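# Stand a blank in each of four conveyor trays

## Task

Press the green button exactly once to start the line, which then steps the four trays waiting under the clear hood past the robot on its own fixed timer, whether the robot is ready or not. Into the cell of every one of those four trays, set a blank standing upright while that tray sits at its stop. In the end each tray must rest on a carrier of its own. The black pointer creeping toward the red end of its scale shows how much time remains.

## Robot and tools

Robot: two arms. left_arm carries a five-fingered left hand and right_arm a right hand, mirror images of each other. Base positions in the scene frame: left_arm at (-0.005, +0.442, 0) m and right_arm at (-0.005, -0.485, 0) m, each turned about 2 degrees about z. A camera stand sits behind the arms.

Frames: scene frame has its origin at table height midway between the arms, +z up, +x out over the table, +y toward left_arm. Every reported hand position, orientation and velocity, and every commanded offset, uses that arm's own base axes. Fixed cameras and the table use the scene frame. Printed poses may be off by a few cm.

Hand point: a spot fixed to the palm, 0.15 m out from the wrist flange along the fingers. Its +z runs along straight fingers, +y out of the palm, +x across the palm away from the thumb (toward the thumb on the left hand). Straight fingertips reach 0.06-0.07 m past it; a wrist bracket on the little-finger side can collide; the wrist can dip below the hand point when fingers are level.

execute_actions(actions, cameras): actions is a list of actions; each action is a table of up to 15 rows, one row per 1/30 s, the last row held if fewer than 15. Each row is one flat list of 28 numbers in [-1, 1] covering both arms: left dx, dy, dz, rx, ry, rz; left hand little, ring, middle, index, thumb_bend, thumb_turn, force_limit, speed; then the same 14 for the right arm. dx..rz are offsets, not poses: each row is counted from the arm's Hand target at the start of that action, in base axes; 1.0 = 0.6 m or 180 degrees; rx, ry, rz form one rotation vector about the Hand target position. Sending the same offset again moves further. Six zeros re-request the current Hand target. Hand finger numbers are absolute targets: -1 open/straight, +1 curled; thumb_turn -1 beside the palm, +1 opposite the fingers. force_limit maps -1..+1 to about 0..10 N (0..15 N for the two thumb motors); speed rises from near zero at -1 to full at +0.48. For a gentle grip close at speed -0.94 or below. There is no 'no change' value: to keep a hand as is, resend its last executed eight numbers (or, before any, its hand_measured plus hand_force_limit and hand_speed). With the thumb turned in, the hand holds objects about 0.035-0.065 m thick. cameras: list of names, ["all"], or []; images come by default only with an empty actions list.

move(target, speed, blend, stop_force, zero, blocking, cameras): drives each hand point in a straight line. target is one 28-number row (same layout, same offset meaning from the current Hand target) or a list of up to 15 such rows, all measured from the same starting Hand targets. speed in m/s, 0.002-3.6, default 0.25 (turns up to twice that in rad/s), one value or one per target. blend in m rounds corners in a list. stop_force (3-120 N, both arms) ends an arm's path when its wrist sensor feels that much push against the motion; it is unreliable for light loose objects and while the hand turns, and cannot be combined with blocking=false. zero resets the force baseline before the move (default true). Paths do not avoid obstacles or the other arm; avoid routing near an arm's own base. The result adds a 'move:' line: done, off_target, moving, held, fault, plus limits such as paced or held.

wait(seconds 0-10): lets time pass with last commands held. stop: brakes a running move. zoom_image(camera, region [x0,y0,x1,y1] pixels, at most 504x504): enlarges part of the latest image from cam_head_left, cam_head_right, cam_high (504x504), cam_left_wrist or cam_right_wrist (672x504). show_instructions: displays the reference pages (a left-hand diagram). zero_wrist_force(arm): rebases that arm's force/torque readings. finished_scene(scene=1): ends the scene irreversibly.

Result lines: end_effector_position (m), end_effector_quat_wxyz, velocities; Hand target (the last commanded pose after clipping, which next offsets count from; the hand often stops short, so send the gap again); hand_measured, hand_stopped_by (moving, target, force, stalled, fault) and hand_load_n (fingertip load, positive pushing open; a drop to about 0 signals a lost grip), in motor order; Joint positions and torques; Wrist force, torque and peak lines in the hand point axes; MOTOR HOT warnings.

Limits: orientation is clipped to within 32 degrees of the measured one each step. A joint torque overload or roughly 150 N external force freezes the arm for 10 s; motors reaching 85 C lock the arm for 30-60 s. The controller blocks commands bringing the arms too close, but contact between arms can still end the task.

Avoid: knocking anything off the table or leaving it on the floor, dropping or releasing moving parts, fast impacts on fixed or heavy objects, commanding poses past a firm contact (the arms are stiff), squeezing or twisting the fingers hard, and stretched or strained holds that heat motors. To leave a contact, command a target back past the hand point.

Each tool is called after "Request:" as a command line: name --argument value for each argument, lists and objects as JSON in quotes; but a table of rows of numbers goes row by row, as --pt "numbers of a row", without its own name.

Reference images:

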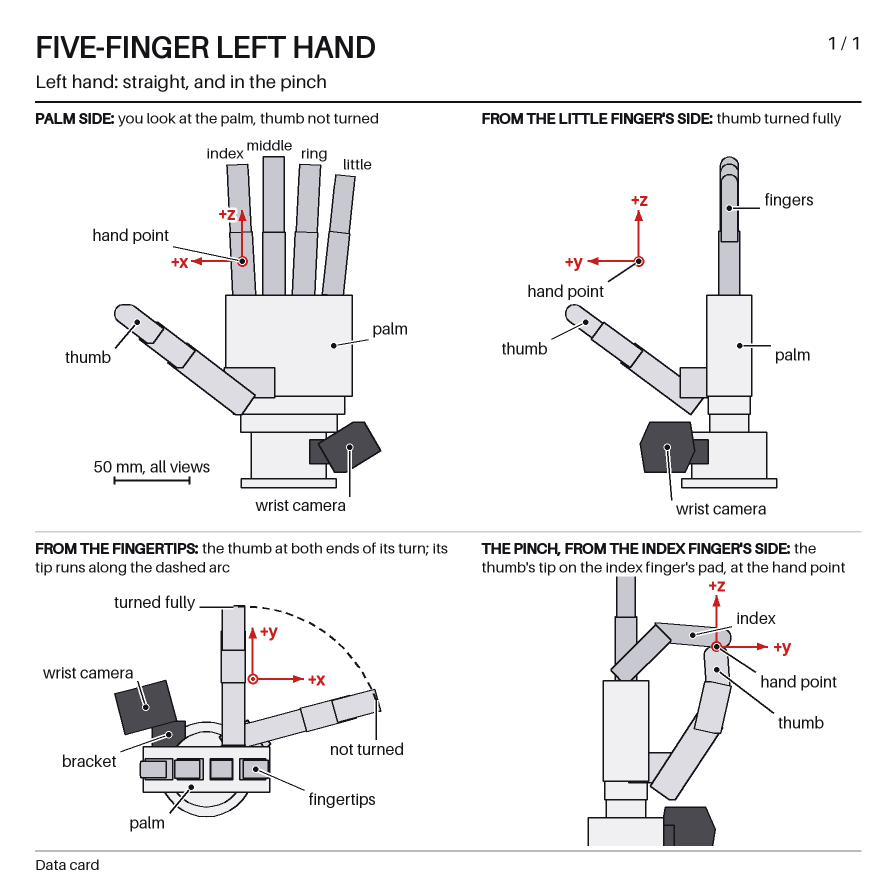

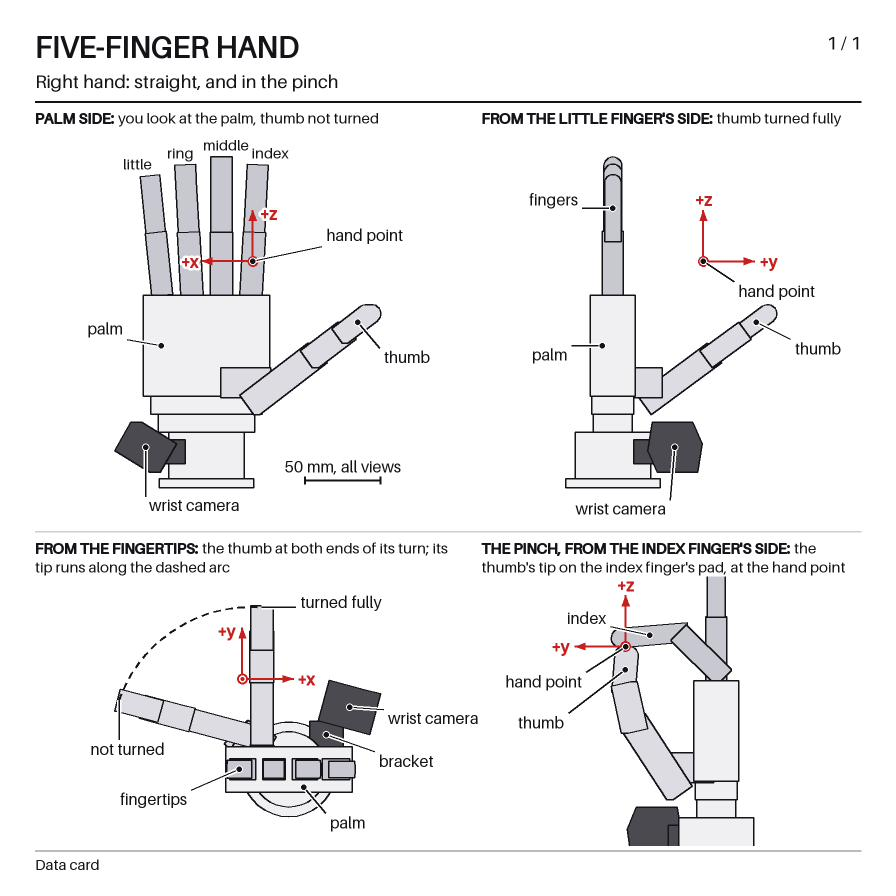

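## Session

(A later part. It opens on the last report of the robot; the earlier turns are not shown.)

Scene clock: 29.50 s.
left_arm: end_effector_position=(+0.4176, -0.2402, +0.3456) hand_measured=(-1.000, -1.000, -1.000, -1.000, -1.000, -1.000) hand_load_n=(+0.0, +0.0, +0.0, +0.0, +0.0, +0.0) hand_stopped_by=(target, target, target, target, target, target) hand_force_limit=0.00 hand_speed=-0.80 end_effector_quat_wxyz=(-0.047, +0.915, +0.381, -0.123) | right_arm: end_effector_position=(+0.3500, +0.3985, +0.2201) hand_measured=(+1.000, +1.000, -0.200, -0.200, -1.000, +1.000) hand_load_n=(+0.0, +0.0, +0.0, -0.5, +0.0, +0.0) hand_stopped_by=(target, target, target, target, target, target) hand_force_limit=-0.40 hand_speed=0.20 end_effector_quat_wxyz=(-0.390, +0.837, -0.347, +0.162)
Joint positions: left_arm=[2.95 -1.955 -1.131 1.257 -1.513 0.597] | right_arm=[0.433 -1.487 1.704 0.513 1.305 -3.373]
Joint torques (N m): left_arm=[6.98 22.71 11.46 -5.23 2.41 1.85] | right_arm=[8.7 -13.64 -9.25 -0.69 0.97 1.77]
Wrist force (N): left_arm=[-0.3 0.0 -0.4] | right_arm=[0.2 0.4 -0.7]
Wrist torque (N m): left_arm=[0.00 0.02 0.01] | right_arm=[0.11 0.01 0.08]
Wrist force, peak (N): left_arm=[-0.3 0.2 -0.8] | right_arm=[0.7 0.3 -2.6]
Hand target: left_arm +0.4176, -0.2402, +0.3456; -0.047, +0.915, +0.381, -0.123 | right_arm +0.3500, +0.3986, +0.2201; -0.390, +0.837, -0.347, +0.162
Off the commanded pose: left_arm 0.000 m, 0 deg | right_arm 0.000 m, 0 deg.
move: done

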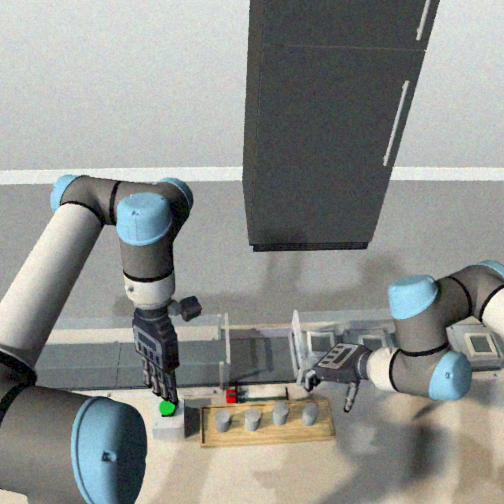

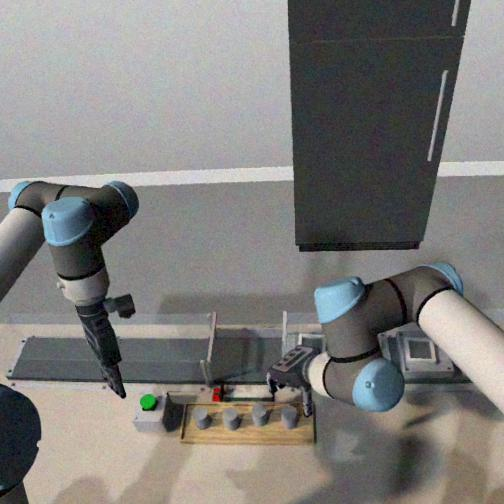

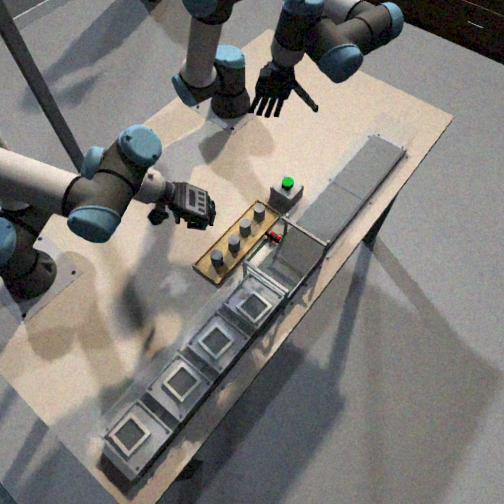

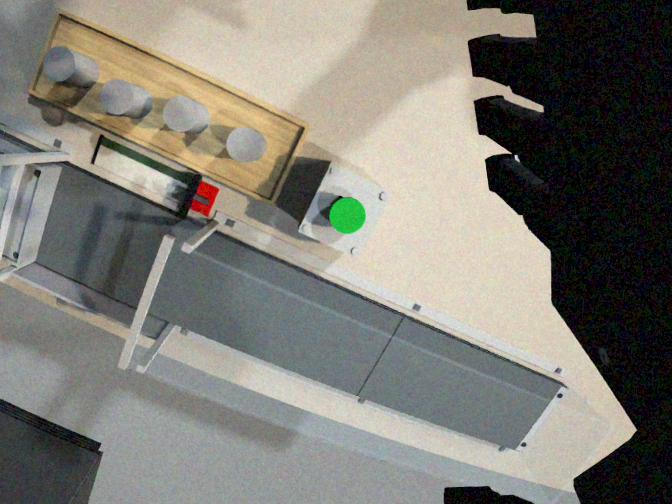

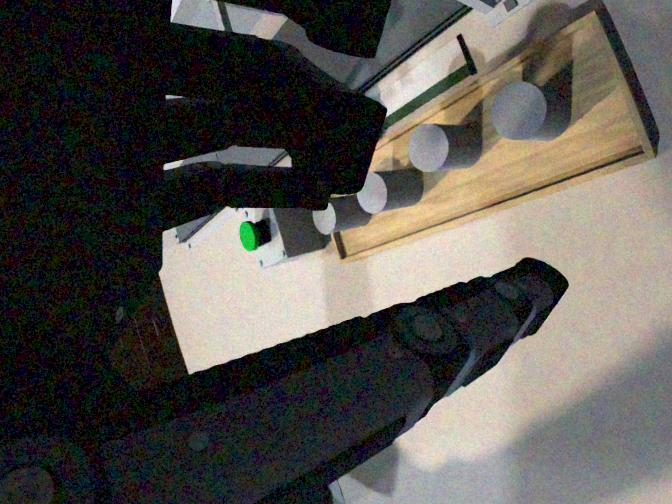

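Request:
move --target '[0,0,0,0,0,0,-1,-1,-1,-1,-1,-1,0,-0.8,0.0975,0.0962,-0.133,0,0,0,1,1,-0.2,-0.2,-1,1,-0.4,0.2]' --cameras '["all"]'

Scene clock: 32.40 s.
left_arm: end_effector_position=(+0.4176, -0.2402, +0.3456) hand_measured=(-1.000, -1.000, -1.000, -1.000, -1.000, -1.000) hand_load_n=(+0.0, +0.0, +0.0, +0.0, +0.0, +0.0) hand_stopped_by=(target, target, target, target, target, target) hand_force_limit=0.00 hand_speed=-0.80 end_effector_quat_wxyz=(-0.047, +0.915, +0.381, -0.123) | right_arm: end_effector_position=(+0.4084, +0.4563, +0.1403) hand_measured=(+1.000, +1.000, -0.200, -0.200, -1.000, +1.000) hand_load_n=(+0.0, +0.0, +0.0, +0.0, +0.0, +0.0) hand_stopped_by=(target, target, target, target, target, target) hand_force_limit=-0.40 hand_speed=0.20 end_effector_quat_wxyz=(-0.390, +0.837, -0.347, +0.162)
Joint positions: left_arm=[2.95 -1.955 -1.131 1.257 -1.513 0.597] | right_arm=[0.498 -1.238 1.608 0.35 1.353 -3.329]
Joint torques (N m): left_arm=[6.75 22.55 11.49 -5.22 2.38 1.82] | right_arm=[-14.69 -22.83 -16 -0.84 -1.59 -1.56]
Wrist force (N): left_arm=[-0.3 -0.1 -0.3] | right_arm=[-0.2 0.3 -0.5]
Wrist torque (N m): left_arm=[0.00 0.02 0.01] | right_arm=[0.08 0.06 -0.04]
Wrist force, peak (N): left_arm=[-0.4 0.3 -0.5] | right_arm=[-0.2 0.2 -2.5]
Hand target: left_arm +0.4176, -0.2402, +0.3456; -0.047, +0.915, +0.381, -0.123 | right_arm +0.4085, +0.4563, +0.1403; -0.390, +0.837, -0.347, +0.162
Off the commanded pose: left_arm 0.000 m, 0 deg | right_arm 0.000 m, 0 deg.
move: done

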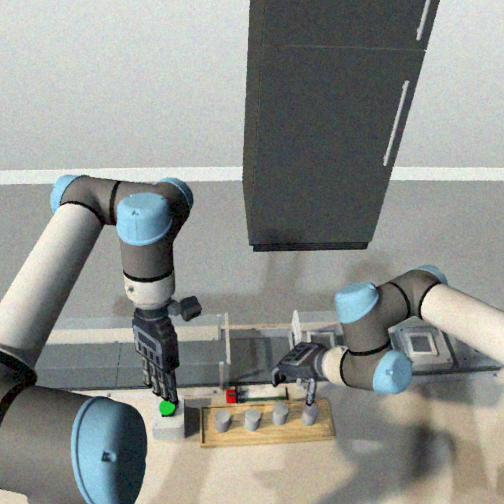

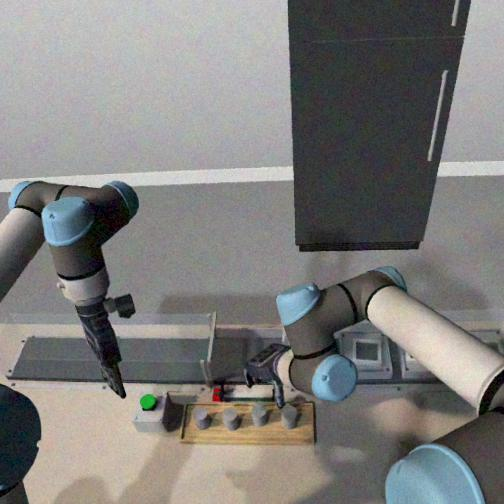

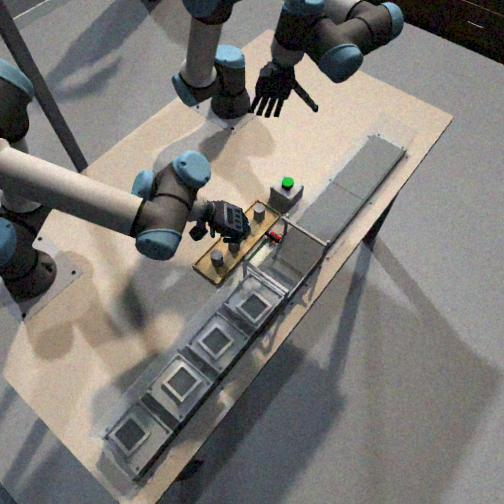

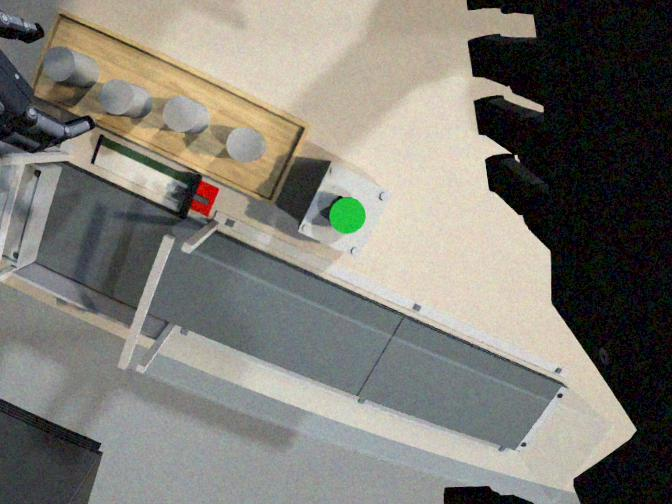

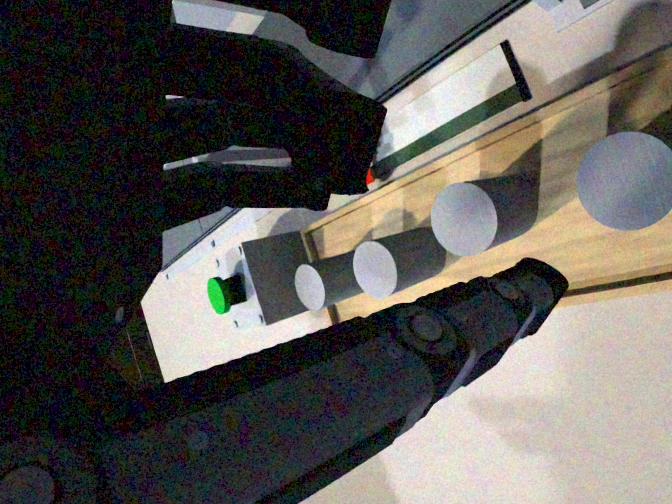

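Request:
move --target '[0,0,0,0,0,0,-1,-1,-1,-1,-1,-1,0,-0.8,-0.003,-0.027,-0.0667,0,0,0,1,1,-0.2,-0.2,-1,1,-0.4,0.2]' --speed 0.1 --cameras '["cam_right_wrist","cam_head_left"]'

Request:
zoom_image --camera "cam_head_left" --region '[240, 340, 380, 450]'

Scene clock: 34.70 s.
left_arm: end_effector_position=(+0.4176, -0.2402, +0.3456) hand_measured=(-1.000, -1.000, -1.000, -1.000, -1.000, -1.000) hand_load_n=(+0.0, +0.0, +0.0, +0.0, +0.0, +0.0) hand_stopped_by=(target, target, target, target, target, target) hand_force_limit=0.00 hand_speed=-0.80 end_effector_quat_wxyz=(-0.047, +0.915, +0.381, -0.123) | right_arm: end_effector_position=(+0.4067, +0.4400, +0.1002) hand_measured=(+1.000, +1.000, -0.200, -0.200, -1.000, +1.000) hand_load_n=(+0.0, +0.0, +0.0, +0.0, +0.0, +0.0) hand_stopped_by=(target, target, target, target, target, target) hand_force_limit=-0.40 hand_speed=0.20 end_effector_quat_wxyz=(-0.390, +0.837, -0.348, +0.162)
Joint positions: left_arm=[2.95 -1.955 -1.131 1.257 -1.513 0.597] | right_arm=[0.466 -1.226 1.705 0.246 1.329 -3.35]
Joint torques (N m): left_arm=[7.38 22.55 11.49 -5.11 2.09 1.76] | right_arm=[13.35 -38.22 -18.01 0.14 1.6 2.08]
Wrist force (N): left_arm=[-0.3 -0.1 -0.6] | right_arm=[0.1 0.4 -0.6]
Wrist torque (N m): left_arm=[0.02 0.01 0.01] | right_arm=[0.10 0.02 0.03]
Wrist force, peak (N): left_arm=[-0.3 0.1 -0.7] | right_arm=[0.5 1.7 -0.4]
Hand target: left_arm +0.4176, -0.2402, +0.3456; -0.047, +0.915, +0.381, -0.123 | right_arm +0.4067, +0.4401, +0.1002; -0.390, +0.837, -0.347, +0.162
Off the commanded pose: left_arm 0.000 m, 0 deg | right_arm 0.000 m, 0 deg.
move: done
Images, in order (width x height): cam_head_left 504x504, cam_right_wrist 672x504.

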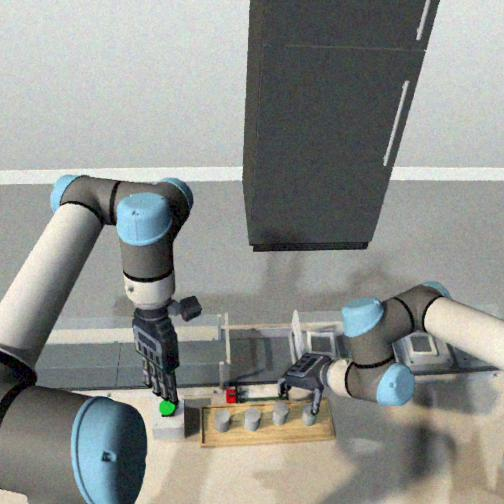

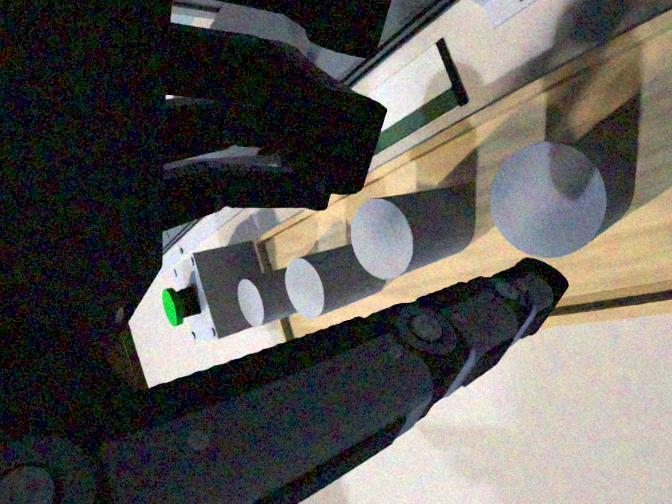

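Scaled by 3.600 from the camera's 504x504 image, which has a finer 720x720 frame.

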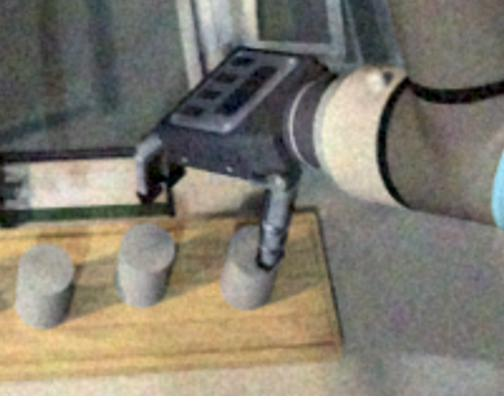

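Request:
move --target '[0,0,0,0,0,0,-1,-1,-1,-1,-1,-1,0,-0.8,0,0,-0.0333,0,0,0,1,1,-0.2,-0.2,-1,1,-0.4,0.2]' --speed 0.1 --cameras '["cam_right_wrist"]'

Request:
move --target '[0,0,0,0,0,0,-1,-1,-1,-1,-1,-1,0,-0.8,0,-0.0333,0,0,0,0,1,1,-0.2,-0.2,-1,1,-0.4,0.2]' --speed 0.1 --cameras '["cam_right_wrist"]'

Scene clock: 36.23 s.
left_arm: end_effector_position=(+0.4176, -0.2402, +0.3456) hand_measured=(-1.000, -1.000, -1.000, -1.000, -1.000, -1.000) hand_load_n=(+0.0, +0.0, +0.0, +0.0, +0.0, +0.0) hand_stopped_by=(target, target, target, target, target, target) hand_force_limit=0.00 hand_speed=-0.80 end_effector_quat_wxyz=(-0.047, +0.915, +0.381, -0.123) | right_arm: end_effector_position=(+0.4066, +0.4400, +0.0801) hand_measured=(+1.000, +1.000, -0.200, -0.200, -1.000, +1.000) hand_load_n=(+0.0, +0.0, +0.0, +0.0, +0.0, +0.5) hand_stopped_by=(target, target, target, target, target, target) hand_force_limit=-0.40 hand_speed=0.20 end_effector_quat_wxyz=(-0.390, +0.837, -0.348, +0.162) end_effector_velocity=(+0.000, +0.000, +0.002) end_effector_angular_velocity=(+0.000, +0.001, +0.000)
Joint positions: left_arm=[2.95 -1.955 -1.131 1.257 -1.513 0.597] | right_arm=[0.466 -1.203 1.73 0.198 1.329 -3.35]
Joint velocities: left_arm=[within noise] | right_arm=[0 -0.003 -0.001 0.005 0 0]
Joint torques (N m): left_arm=[6.89 22.88 11.66 -5.23 2.05 1.85] | right_arm=[12.25 -39.98 -25.32 2.21 1.47 0.94]
Wrist force (N): left_arm=[-0.1 0.0 -0.4] | right_arm=[-0.1 0.3 -0.4]
Wrist torque (N m): left_arm=[0.01 -0.01 0.02] | right_arm=[0.09 0.05 0.02]
Wrist force, peak (N): left_arm=[-0.3 0.0 -0.6] | right_arm=[0.3 0.5 -0.9]
Hand target: left_arm +0.4176, -0.2402, +0.3456; -0.047, +0.915, +0.381, -0.123 | right_arm +0.4067, +0.4401, +0.0803; -0.390, +0.837, -0.347, +0.162
Off the commanded pose: left_arm 0.000 m, 0 deg | right_arm 0.000 m, 0 deg.
move: done
Images, in order (width x height): cam_right_wrist 672x504.

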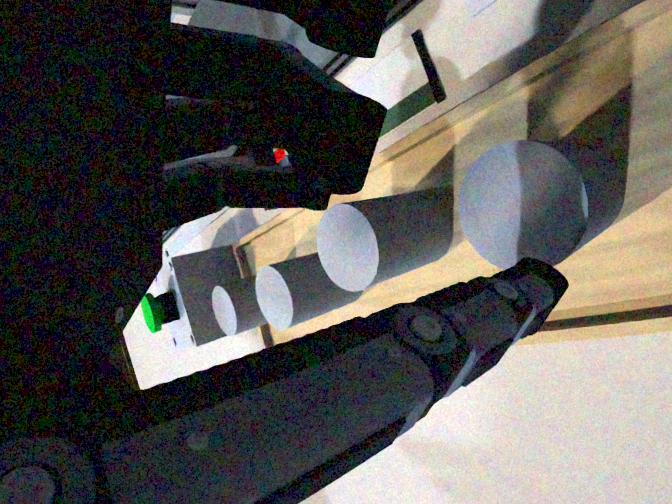

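Scene clock: 36.97 s.
left_arm: end_effector_position=(+0.4176, -0.2402, +0.3456) hand_measured=(-1.000, -1.000, -1.000, -1.000, -1.000, -1.000) hand_load_n=(+0.0, +0.0, +0.0, +0.0, +0.0, +0.0) hand_stopped_by=(target, target, target, target, target, target) hand_force_limit=0.00 hand_speed=-0.80 end_effector_quat_wxyz=(-0.047, +0.915, +0.381, -0.123) | right_arm: end_effector_position=(+0.4067, +0.4200, +0.0803) hand_measured=(+1.000, +1.000, -0.200, -0.200, -1.000, +1.000) hand_load_n=(+0.0, +0.0, +0.0, +0.0, +0.0, +0.0) hand_stopped_by=(target, target, target, target, target, target) hand_force_limit=-0.40 hand_speed=0.20 end_effector_quat_wxyz=(-0.390, +0.837, -0.347, +0.162)
Joint positions: left_arm=[2.95 -1.955 -1.131 1.257 -1.513 0.597] | right_arm=[0.423 -1.231 1.772 0.192 1.297 -3.38]
Joint torques (N m): left_arm=[6.91 22.25 11.79 -5.14 1.98 1.79] | right_arm=[15.22 -20.82 -25.52 0.53 1.28 1.86]
Wrist force (N): left_arm=[-0.3 -0.1 -0.3] | right_arm=[-0.1 0.4 -0.8]
Wrist torque (N m): left_arm=[-0.02 0.02 0.02] | right_arm=[0.11 0.06 -0.01]
Wrist force, peak (N): left_arm=[-0.7 0.3 -0.5] | right_arm=[0.4 0.5 -1.0]
Hand target: left_arm +0.4176, -0.2402, +0.3456; -0.047, +0.915, +0.381, -0.123 | right_arm +0.4067, +0.4201, +0.0803; -0.390, +0.837, -0.347, +0.162
Off the commanded pose: left_arm 0.000 m, 0 deg | right_arm 0.000 m, 0 deg.
move: done
Images, in order (width x height): cam_right_wrist 672x504.

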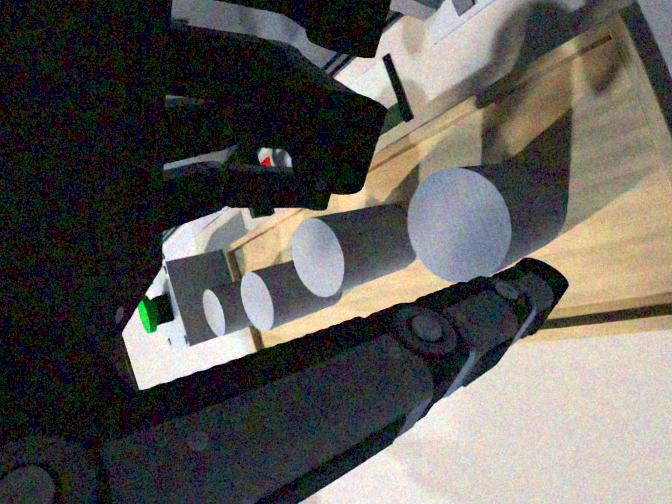

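Request:
execute_actions --actions '[]'

Request:
zoom_image --camera "cam_head_left" --region '[250, 350, 370, 450]'

Request:
zoom_image --camera "cam_head_right" --region '[220, 350, 340, 450]'

Request:
zoom_image --camera "cam_high" --region '[170, 190, 270, 290]'

Scene clock: 39.93 s.
left_arm: end_effector_position=(+0.4176, -0.2402, +0.3456) hand_measured=(-1.000, -1.000, -1.000, -1.000, -1.000, -1.000) hand_load_n=(+0.0, +0.0, -0.5, +0.0, +0.0, +0.0) hand_stopped_by=(target, target, target, target, target, target) hand_force_limit=0.00 hand_speed=-0.80 end_effector_quat_wxyz=(-0.047, +0.915, +0.381, -0.123) | right_arm: end_effector_position=(+0.4067, +0.4201, +0.0803) hand_measured=(+1.000, +1.000, -0.200, -0.200, -1.000, +1.000) hand_load_n=(+0.0, +0.0, +0.0, +0.0, +0.0, +0.0) hand_stopped_by=(target, target, target, target, target, target) hand_force_limit=-0.40 hand_speed=0.20 end_effector_quat_wxyz=(-0.390, +0.837, -0.347, +0.162)
Joint positions: left_arm=[2.95 -1.955 -1.131 1.257 -1.513 0.597] | right_arm=[0.423 -1.231 1.772 0.192 1.297 -3.38]
Joint velocities: within noise
Joint torques (N m): left_arm=[7.21 22.07 11.38 -5.11 1.85 1.77] | right_arm=[13.45 -21.31 -25.27 1.63 1.47 1.82]
Motor temperatures (°C): left_arm=[21 34 30 25 32 37] | right_arm=[23 29 30 31 38 34]
Wrist force (N): left_arm=[-0.3 0.0 -0.3] | right_arm=[0.1 0.3 -0.6]
Wrist torque (N m): left_arm=[0.00 0.02 0.01] | right_arm=[0.09 0.03 -0.04]
Wrist force, peak (N): left_arm=[-0.5 0.2 -0.5] | right_arm=[0.2 0.5 -1.0]
Hand target: left_arm +0.4176, -0.2402, +0.3456; -0.047, +0.915, +0.381, -0.123 | right_arm +0.4067, +0.4201, +0.0803; -0.390, +0.837, -0.347, +0.162
Off the commanded pose: left_arm 0.000 m, 0 deg | right_arm 0.000 m, 0 deg.

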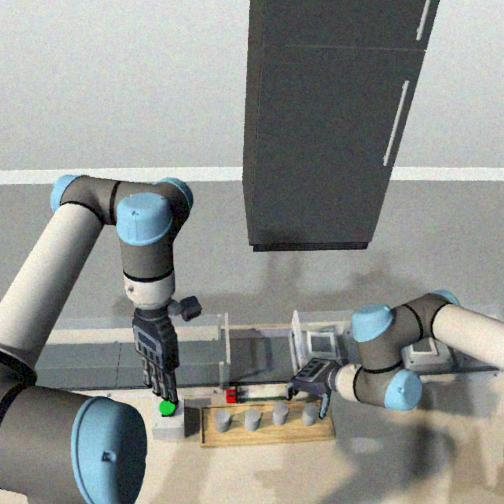

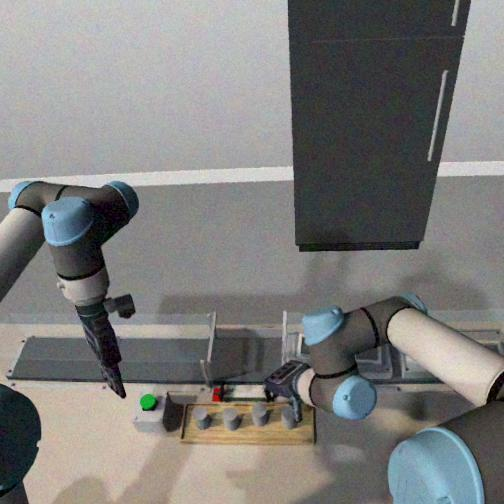

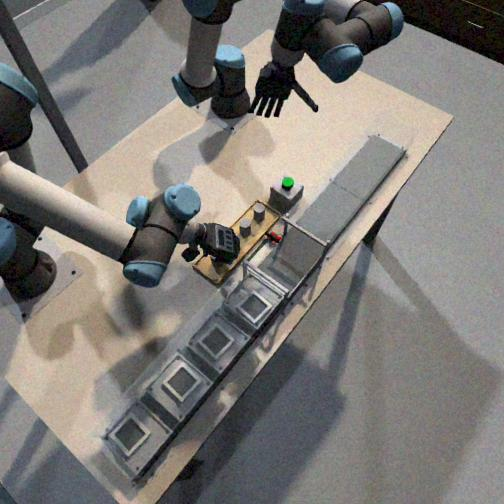

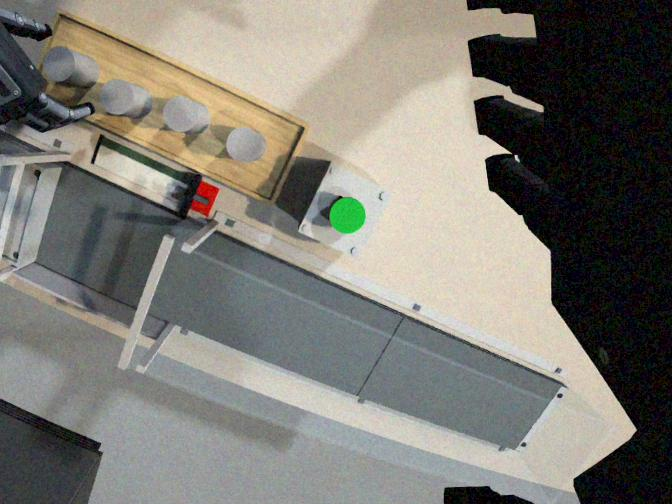

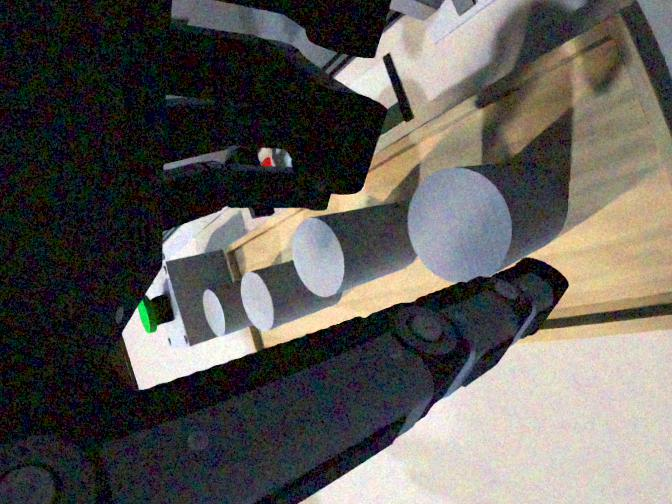

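Scaled by 4.200 from the camera's 504x504 image, which has a finer 720x720 frame.

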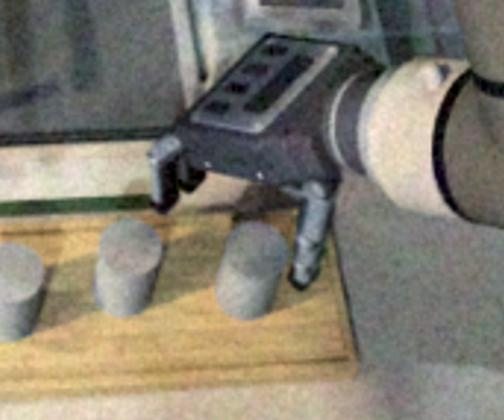

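Scaled by 4.200 from the camera's 504x504 image, which has a finer 720x720 frame.

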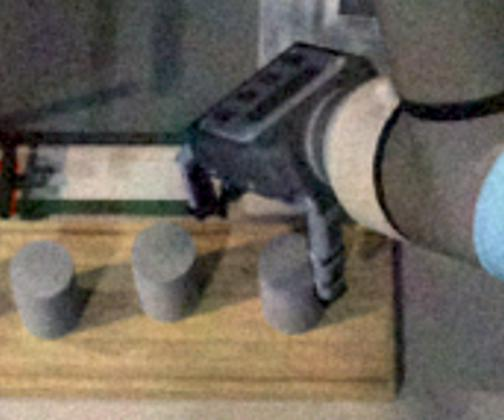

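Scaled by 5.040 from the camera's 504x504 image, which has a finer 720x720 frame.

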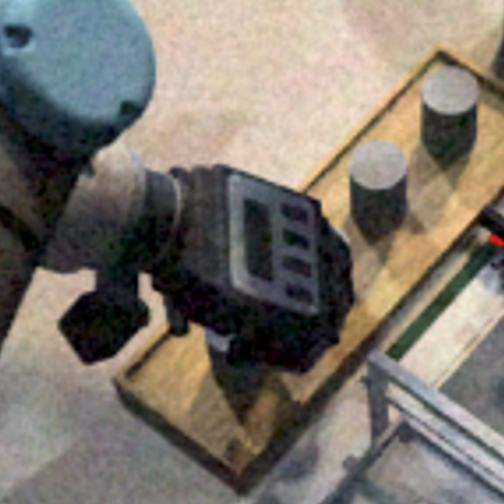

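Request:
move --target '[0,0,0,0,0,0,-1,-1,-1,-1,-1,-1,0,-0.8,-0.0035,-0.0035,-0.0417,0,0,0,1,1,-0.2,-0.2,-1,1,-0.4,0.2]' --speed 0.05 --stop_force 4 --cameras '["all"]'

Request:
zoom_image --camera "cam_head_left" --region '[250, 350, 370, 450]'

Request:
zoom_image --camera "cam_head_right" --region '[220, 350, 340, 450]'

Scene clock: 42.27 s.
left_arm: end_effector_position=(+0.4176, -0.2402, +0.3456) hand_measured=(-1.000, -1.000, -1.000, -1.000, -1.000, -1.000) hand_load_n=(+0.0, +0.0, +0.0, +0.0, +0.0, -0.5) hand_stopped_by=(target, target, target, target, target, target) hand_force_limit=0.00 hand_speed=-0.80 end_effector_quat_wxyz=(-0.047, +0.915, +0.381, -0.123) | right_arm: end_effector_position=(+0.4046, +0.4180, +0.0552) hand_measured=(+1.000, +1.000, -0.200, -0.200, -1.000, +1.000) hand_load_n=(+0.0, +0.0, +0.0, +0.0, +0.0, +0.0) hand_stopped_by=(target, target, target, target, target, target) hand_force_limit=-0.40 hand_speed=0.20 end_effector_quat_wxyz=(-0.390, +0.837, -0.347, +0.162)
Joint positions: left_arm=[2.95 -1.955 -1.131 1.257 -1.513 0.597] | right_arm=[0.42 -1.205 1.809 0.128 1.295 -3.382]
Joint torques (N m): left_arm=[7.08 22.29 11.3 -5.17 1.81 1.79] | right_arm=[-1.99 -37.89 -24.19 -0.26 0.21 1.41]
Wrist force (N): left_arm=[-0.2 0.0 -0.5] | right_arm=[0.1 0.3 -0.4]
Wrist torque (N m): left_arm=[0.01 0.00 0.02] | right_arm=[0.08 0.01 0.07]
Wrist force, peak (N): left_arm=[-0.4 0.4 -0.6] | right_arm=[0.1 -0.2 -1.1]
Hand target: left_arm +0.4176, -0.2402, +0.3456; -0.047, +0.915, +0.381, -0.123 | right_arm +0.4046, +0.4180, +0.0552; -0.390, +0.837, -0.347, +0.162
Off the commanded pose: left_arm 0.000 m, 0 deg | right_arm 0.000 m, 0 deg.
move: done

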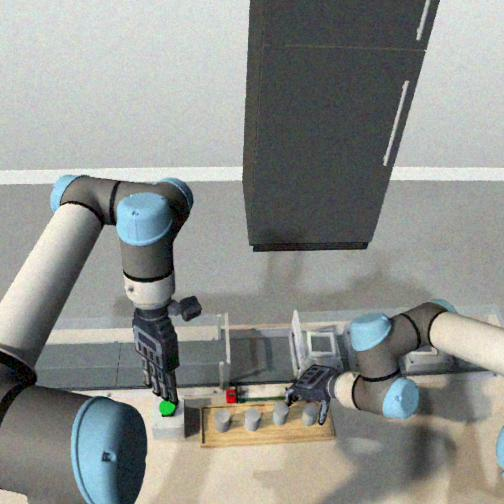

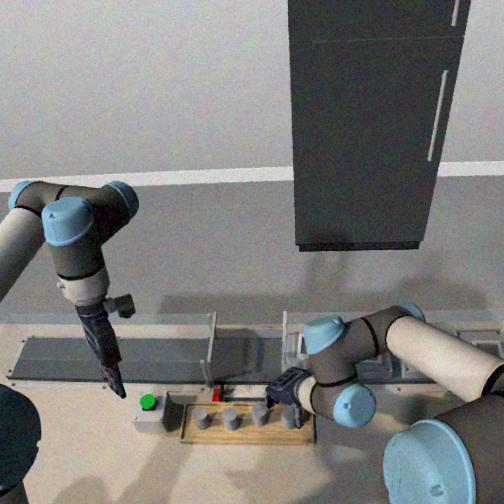

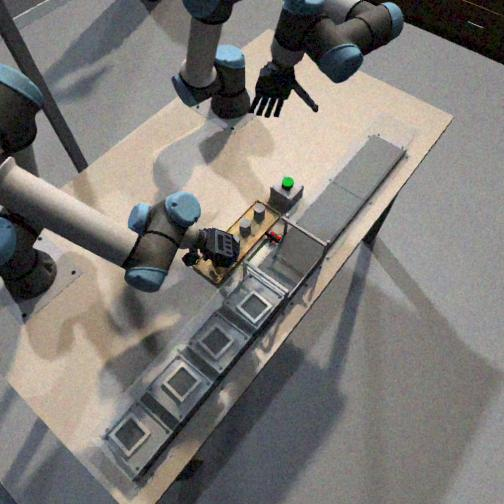

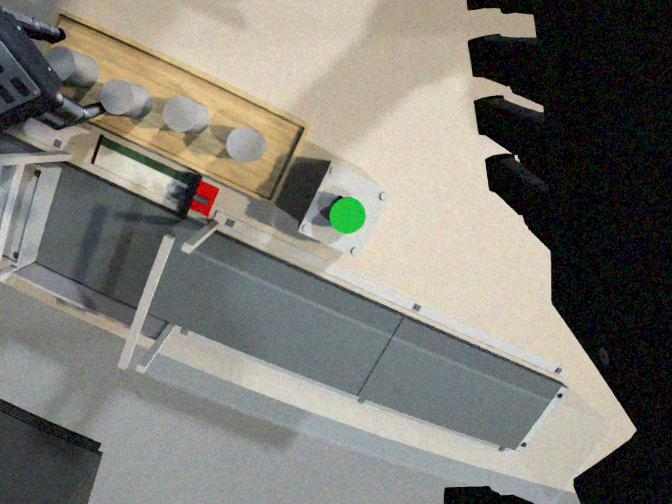

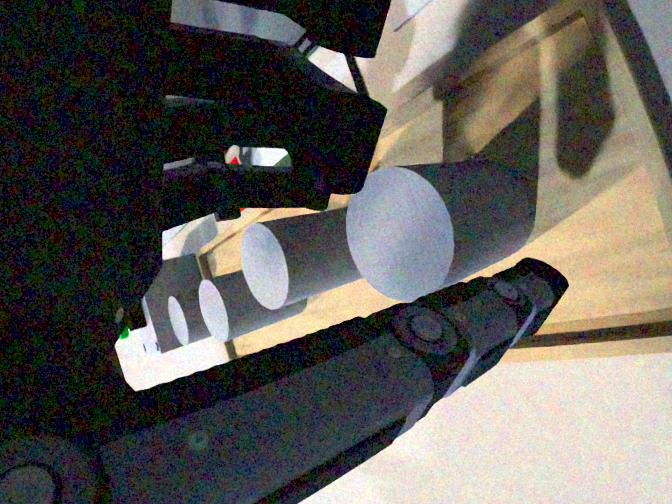

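Scaled by 4.200 from the camera's 504x504 image, which has a finer 720x720 frame.

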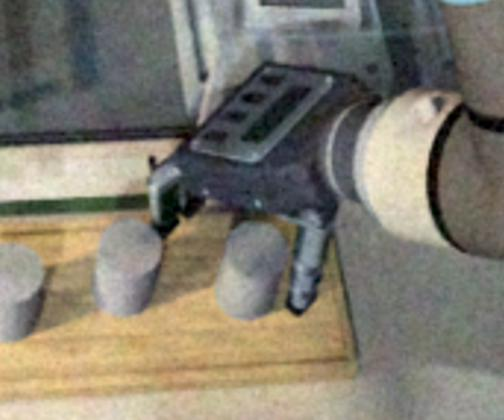

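Scaled by 4.200 from the camera's 504x504 image, which has a finer 720x720 frame.

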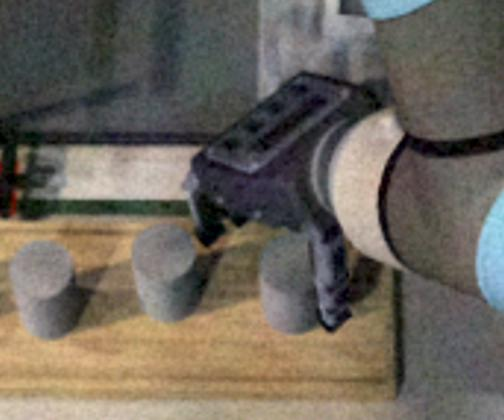

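Request:
move --target '[0,0,0,0,0,0,-1,-1,-1,-1,-1,-1,0,-0.8,0,0,0.0167,0,0,0,1,1,-0.2,-0.2,-1,1,-0.4,0.2]' --speed 0.05

Request:
move --target '[0,0,0,0,0,0,-1,-1,-1,-1,-1,-1,0,-0.8,0,0,0,0,0,0,1,1,0.1,0.1,-0.8,1,-0.5,-0.8]' --cameras '["all"]'

Request:
zoom_image --camera "cam_head_left" --region '[250, 350, 370, 450]'

Scene clock: 44.07 s.
left_arm: end_effector_position=(+0.4176, -0.2402, +0.3456) hand_measured=(-1.000, -1.000, -1.000, -1.000, -1.000, -1.000) hand_load_n=(+0.0, +0.0, +0.0, +0.0, +0.0, +0.0) hand_stopped_by=(target, target, target, target, target, target) hand_force_limit=0.00 hand_speed=-0.80 end_effector_quat_wxyz=(-0.047, +0.915, +0.381, -0.123) | right_arm: end_effector_position=(+0.4047, +0.4181, +0.0655) hand_measured=(+1.000, +1.000, -0.200, -0.200, -1.000, +1.000) hand_load_n=(+0.0, +0.0, +0.0, +0.0, +0.0, +0.0) hand_stopped_by=(target, target, target, target, target, target) hand_force_limit=-0.40 hand_speed=0.20 end_effector_quat_wxyz=(-0.390, +0.837, -0.347, +0.162) end_effector_velocity=(+0.001, +0.000, -0.001) end_effector_angular_velocity=(+0.001, -0.003, -0.001)
Joint positions: left_arm=[2.95 -1.955 -1.131 1.257 -1.513 0.597] | right_arm=[0.421 -1.219 1.798 0.153 1.295 -3.382]
Joint velocities: left_arm=[within noise] | right_arm=[0 0.001 0.001 -0.005 0 0]
Joint torques (N m): left_arm=[6.8 22.13 11.86 -5.12 1.76 1.78] | right_arm=[8.2 -20.57 -10.61 -0.69 0.22 1.33]
Wrist force (N): left_arm=[-0.1 0.1 -0.5] | right_arm=[0.1 0.2 -0.7]
Wrist torque (N m): left_arm=[0.03 -0.02 0.02] | right_arm=[0.08 0.02 0.06]
Wrist force, peak (N): left_arm=[-0.6 0.1 -0.6] | right_arm=[0.2 0.0 -1.0]
Hand target: left_arm +0.4176, -0.2402, +0.3456; -0.047, +0.915, +0.381, -0.123 | right_arm +0.4046, +0.4180, +0.0653; -0.390, +0.837, -0.347, +0.162
Off the commanded pose: left_arm 0.000 m, 0 deg | right_arm 0.000 m, 0 deg.
move: done

Scene clock: 45.03 s.
left_arm: end_effector_position=(+0.4176, -0.2402, +0.3456) hand_measured=(-1.000, -1.000, -1.000, -1.000, -1.000, -1.000) hand_load_n=(+0.0, +0.0, +0.0, +0.0, +0.0, +0.0) hand_stopped_by=(target, target, target, target, target, target) hand_force_limit=0.00 hand_speed=-0.80 end_effector_quat_wxyz=(-0.047, +0.915, +0.381, -0.123) | right_arm: end_effector_position=(+0.4046, +0.4180, +0.0653) hand_measured=(+1.000, +1.000, +0.100, +0.100, -0.800, +1.000) hand_load_n=(+0.0, +0.0, +0.0, +0.0, +1.0, +0.0) hand_stopped_by=(target, target, target, target, target, target) hand_force_limit=-0.50 hand_speed=-0.80 end_effector_quat_wxyz=(-0.390, +0.837, -0.347, +0.162)
Joint positions: left_arm=[2.95 -1.955 -1.131 1.257 -1.513 0.597] | right_arm=[0.421 -1.218 1.798 0.153 1.295 -3.382]
Joint torques (N m): left_arm=[7.81 22.92 11.92 -5.04 1.72 1.73] | right_arm=[8.69 -21.26 -6.47 -0.62 0.15 0.25]
Wrist force (N): left_arm=[-0.2 0.0 -0.7] | right_arm=[-0.2 0.5 -1.6]
Wrist torque (N m): left_arm=[0.03 0.00 0.01] | right_arm=[0.09 0.09 0.05]
Wrist force, peak (N): left_arm=[-0.5 0.3 -0.5] | right_arm=[0.3 0.5 -1.9]
Hand target: left_arm +0.4176, -0.2402, +0.3456; -0.047, +0.915, +0.381, -0.123 | right_arm +0.4046, +0.4180, +0.0653; -0.390, +0.837, -0.347, +0.162
Off the commanded pose: left_arm 0.000 m, 0 deg | right_arm 0.000 m, 0 deg.
move: done

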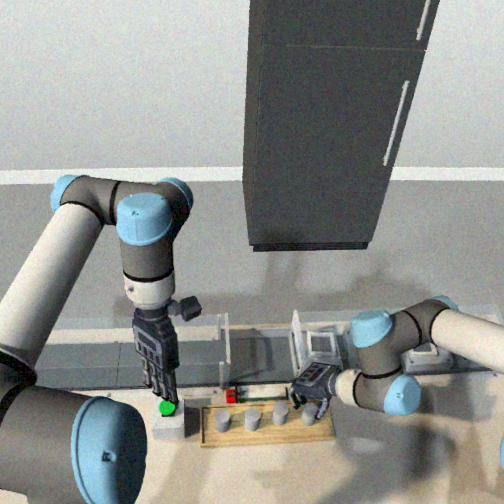

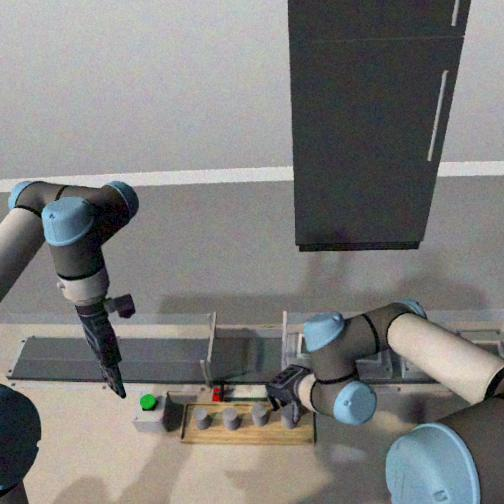

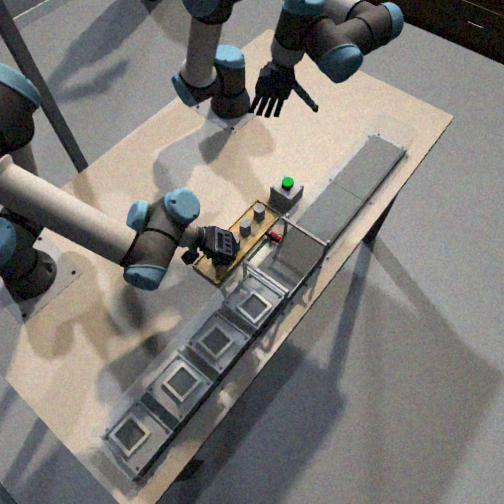

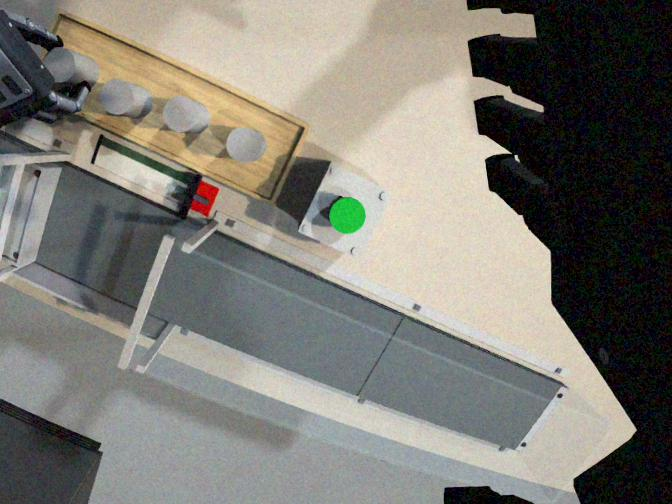

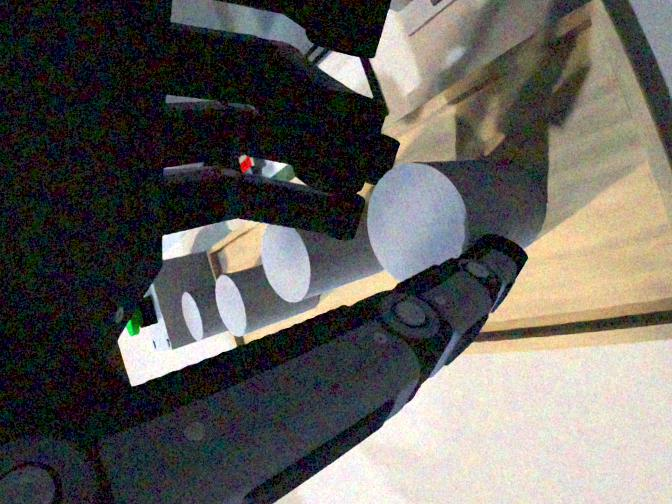

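Scaled by 4.200 from the camera's 504x504 image, which has a finer 720x720 frame.

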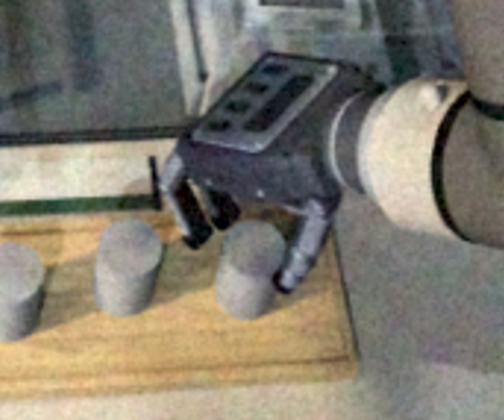

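Request:
move --target '[0,0,0,0,0,0,-1,-1,-1,-1,-1,-1,0,-0.8,0,0,0,0,0,0,1,1,0.35,0.35,-0.8,1,-0.5,-0.85]' --cameras '["cam_right_wrist","cam_head_left"]'

Request:
zoom_image --camera "cam_head_left" --region '[250, 350, 370, 450]'

Scene clock: 45.87 s.
left_arm: end_effector_position=(+0.4176, -0.2402, +0.3456) hand_measured=(-1.000, -1.000, -1.000, -1.000, -1.000, -1.000) hand_load_n=(+0.0, +0.0, +0.0, +0.0, -0.5, +0.0) hand_stopped_by=(target, target, target, target, target, target) hand_force_limit=0.00 hand_speed=-0.80 end_effector_quat_wxyz=(-0.047, +0.915, +0.381, -0.123) | right_arm: end_effector_position=(+0.4046, +0.4180, +0.0653) hand_measured=(+1.000, +1.000, +0.154, +0.236, -0.802, +1.000) hand_load_n=(+0.0, +0.0, +0.5, +2.5, +4.5, -0.5) hand_stopped_by=(target, target, force, force, target, target) hand_force_limit=-0.50 hand_speed=-0.85 end_effector_quat_wxyz=(-0.390, +0.837, -0.347, +0.162)
Joint positions: left_arm=[2.95 -1.955 -1.131 1.257 -1.513 0.597] | right_arm=[0.421 -1.218 1.798 0.153 1.295 -3.382]
Joint torques (N m): left_arm=[6.91 22.78 12.26 -5.03 1.62 1.67] | right_arm=[8.56 -22.62 -7.34 -0.51 0.16 -0.5]
Wrist force (N): left_arm=[-0.3 0.0 -0.4] | right_arm=[-0.5 0.9 -0.2]
Wrist torque (N m): left_arm=[0.01 0.02 0.01] | right_arm=[0.12 0.07 0.06]
Wrist force, peak (N): left_arm=[-0.2 0.3 -0.6] | right_arm=[-0.2 0.8 -1.8]
Hand target: left_arm +0.4176, -0.2402, +0.3456; -0.047, +0.915, +0.381, -0.123 | right_arm +0.4046, +0.4180, +0.0653; -0.390, +0.837, -0.347, +0.162
Off the commanded pose: left_arm 0.000 m, 0 deg | right_arm 0.000 m, 0 deg.
move: done
Images, in order (width x height): cam_head_left 504x504, cam_right_wrist 672x504.

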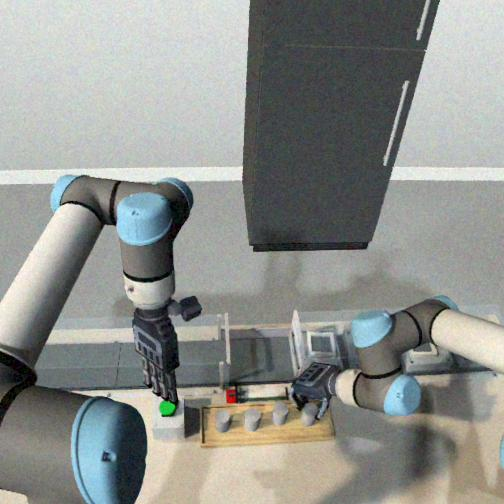

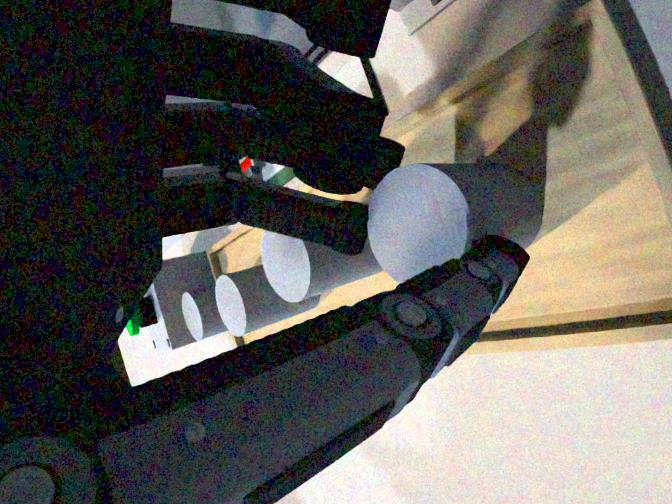

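Scaled by 4.200 from the camera's 504x504 image, which has a finer 720x720 frame.

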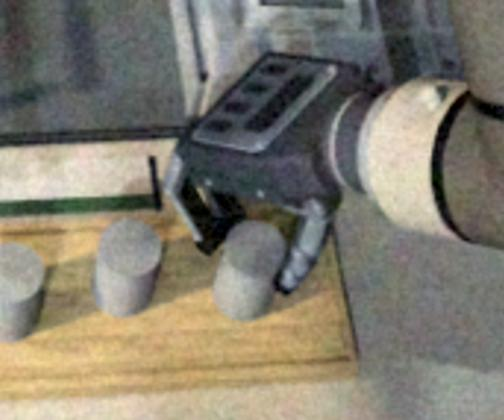

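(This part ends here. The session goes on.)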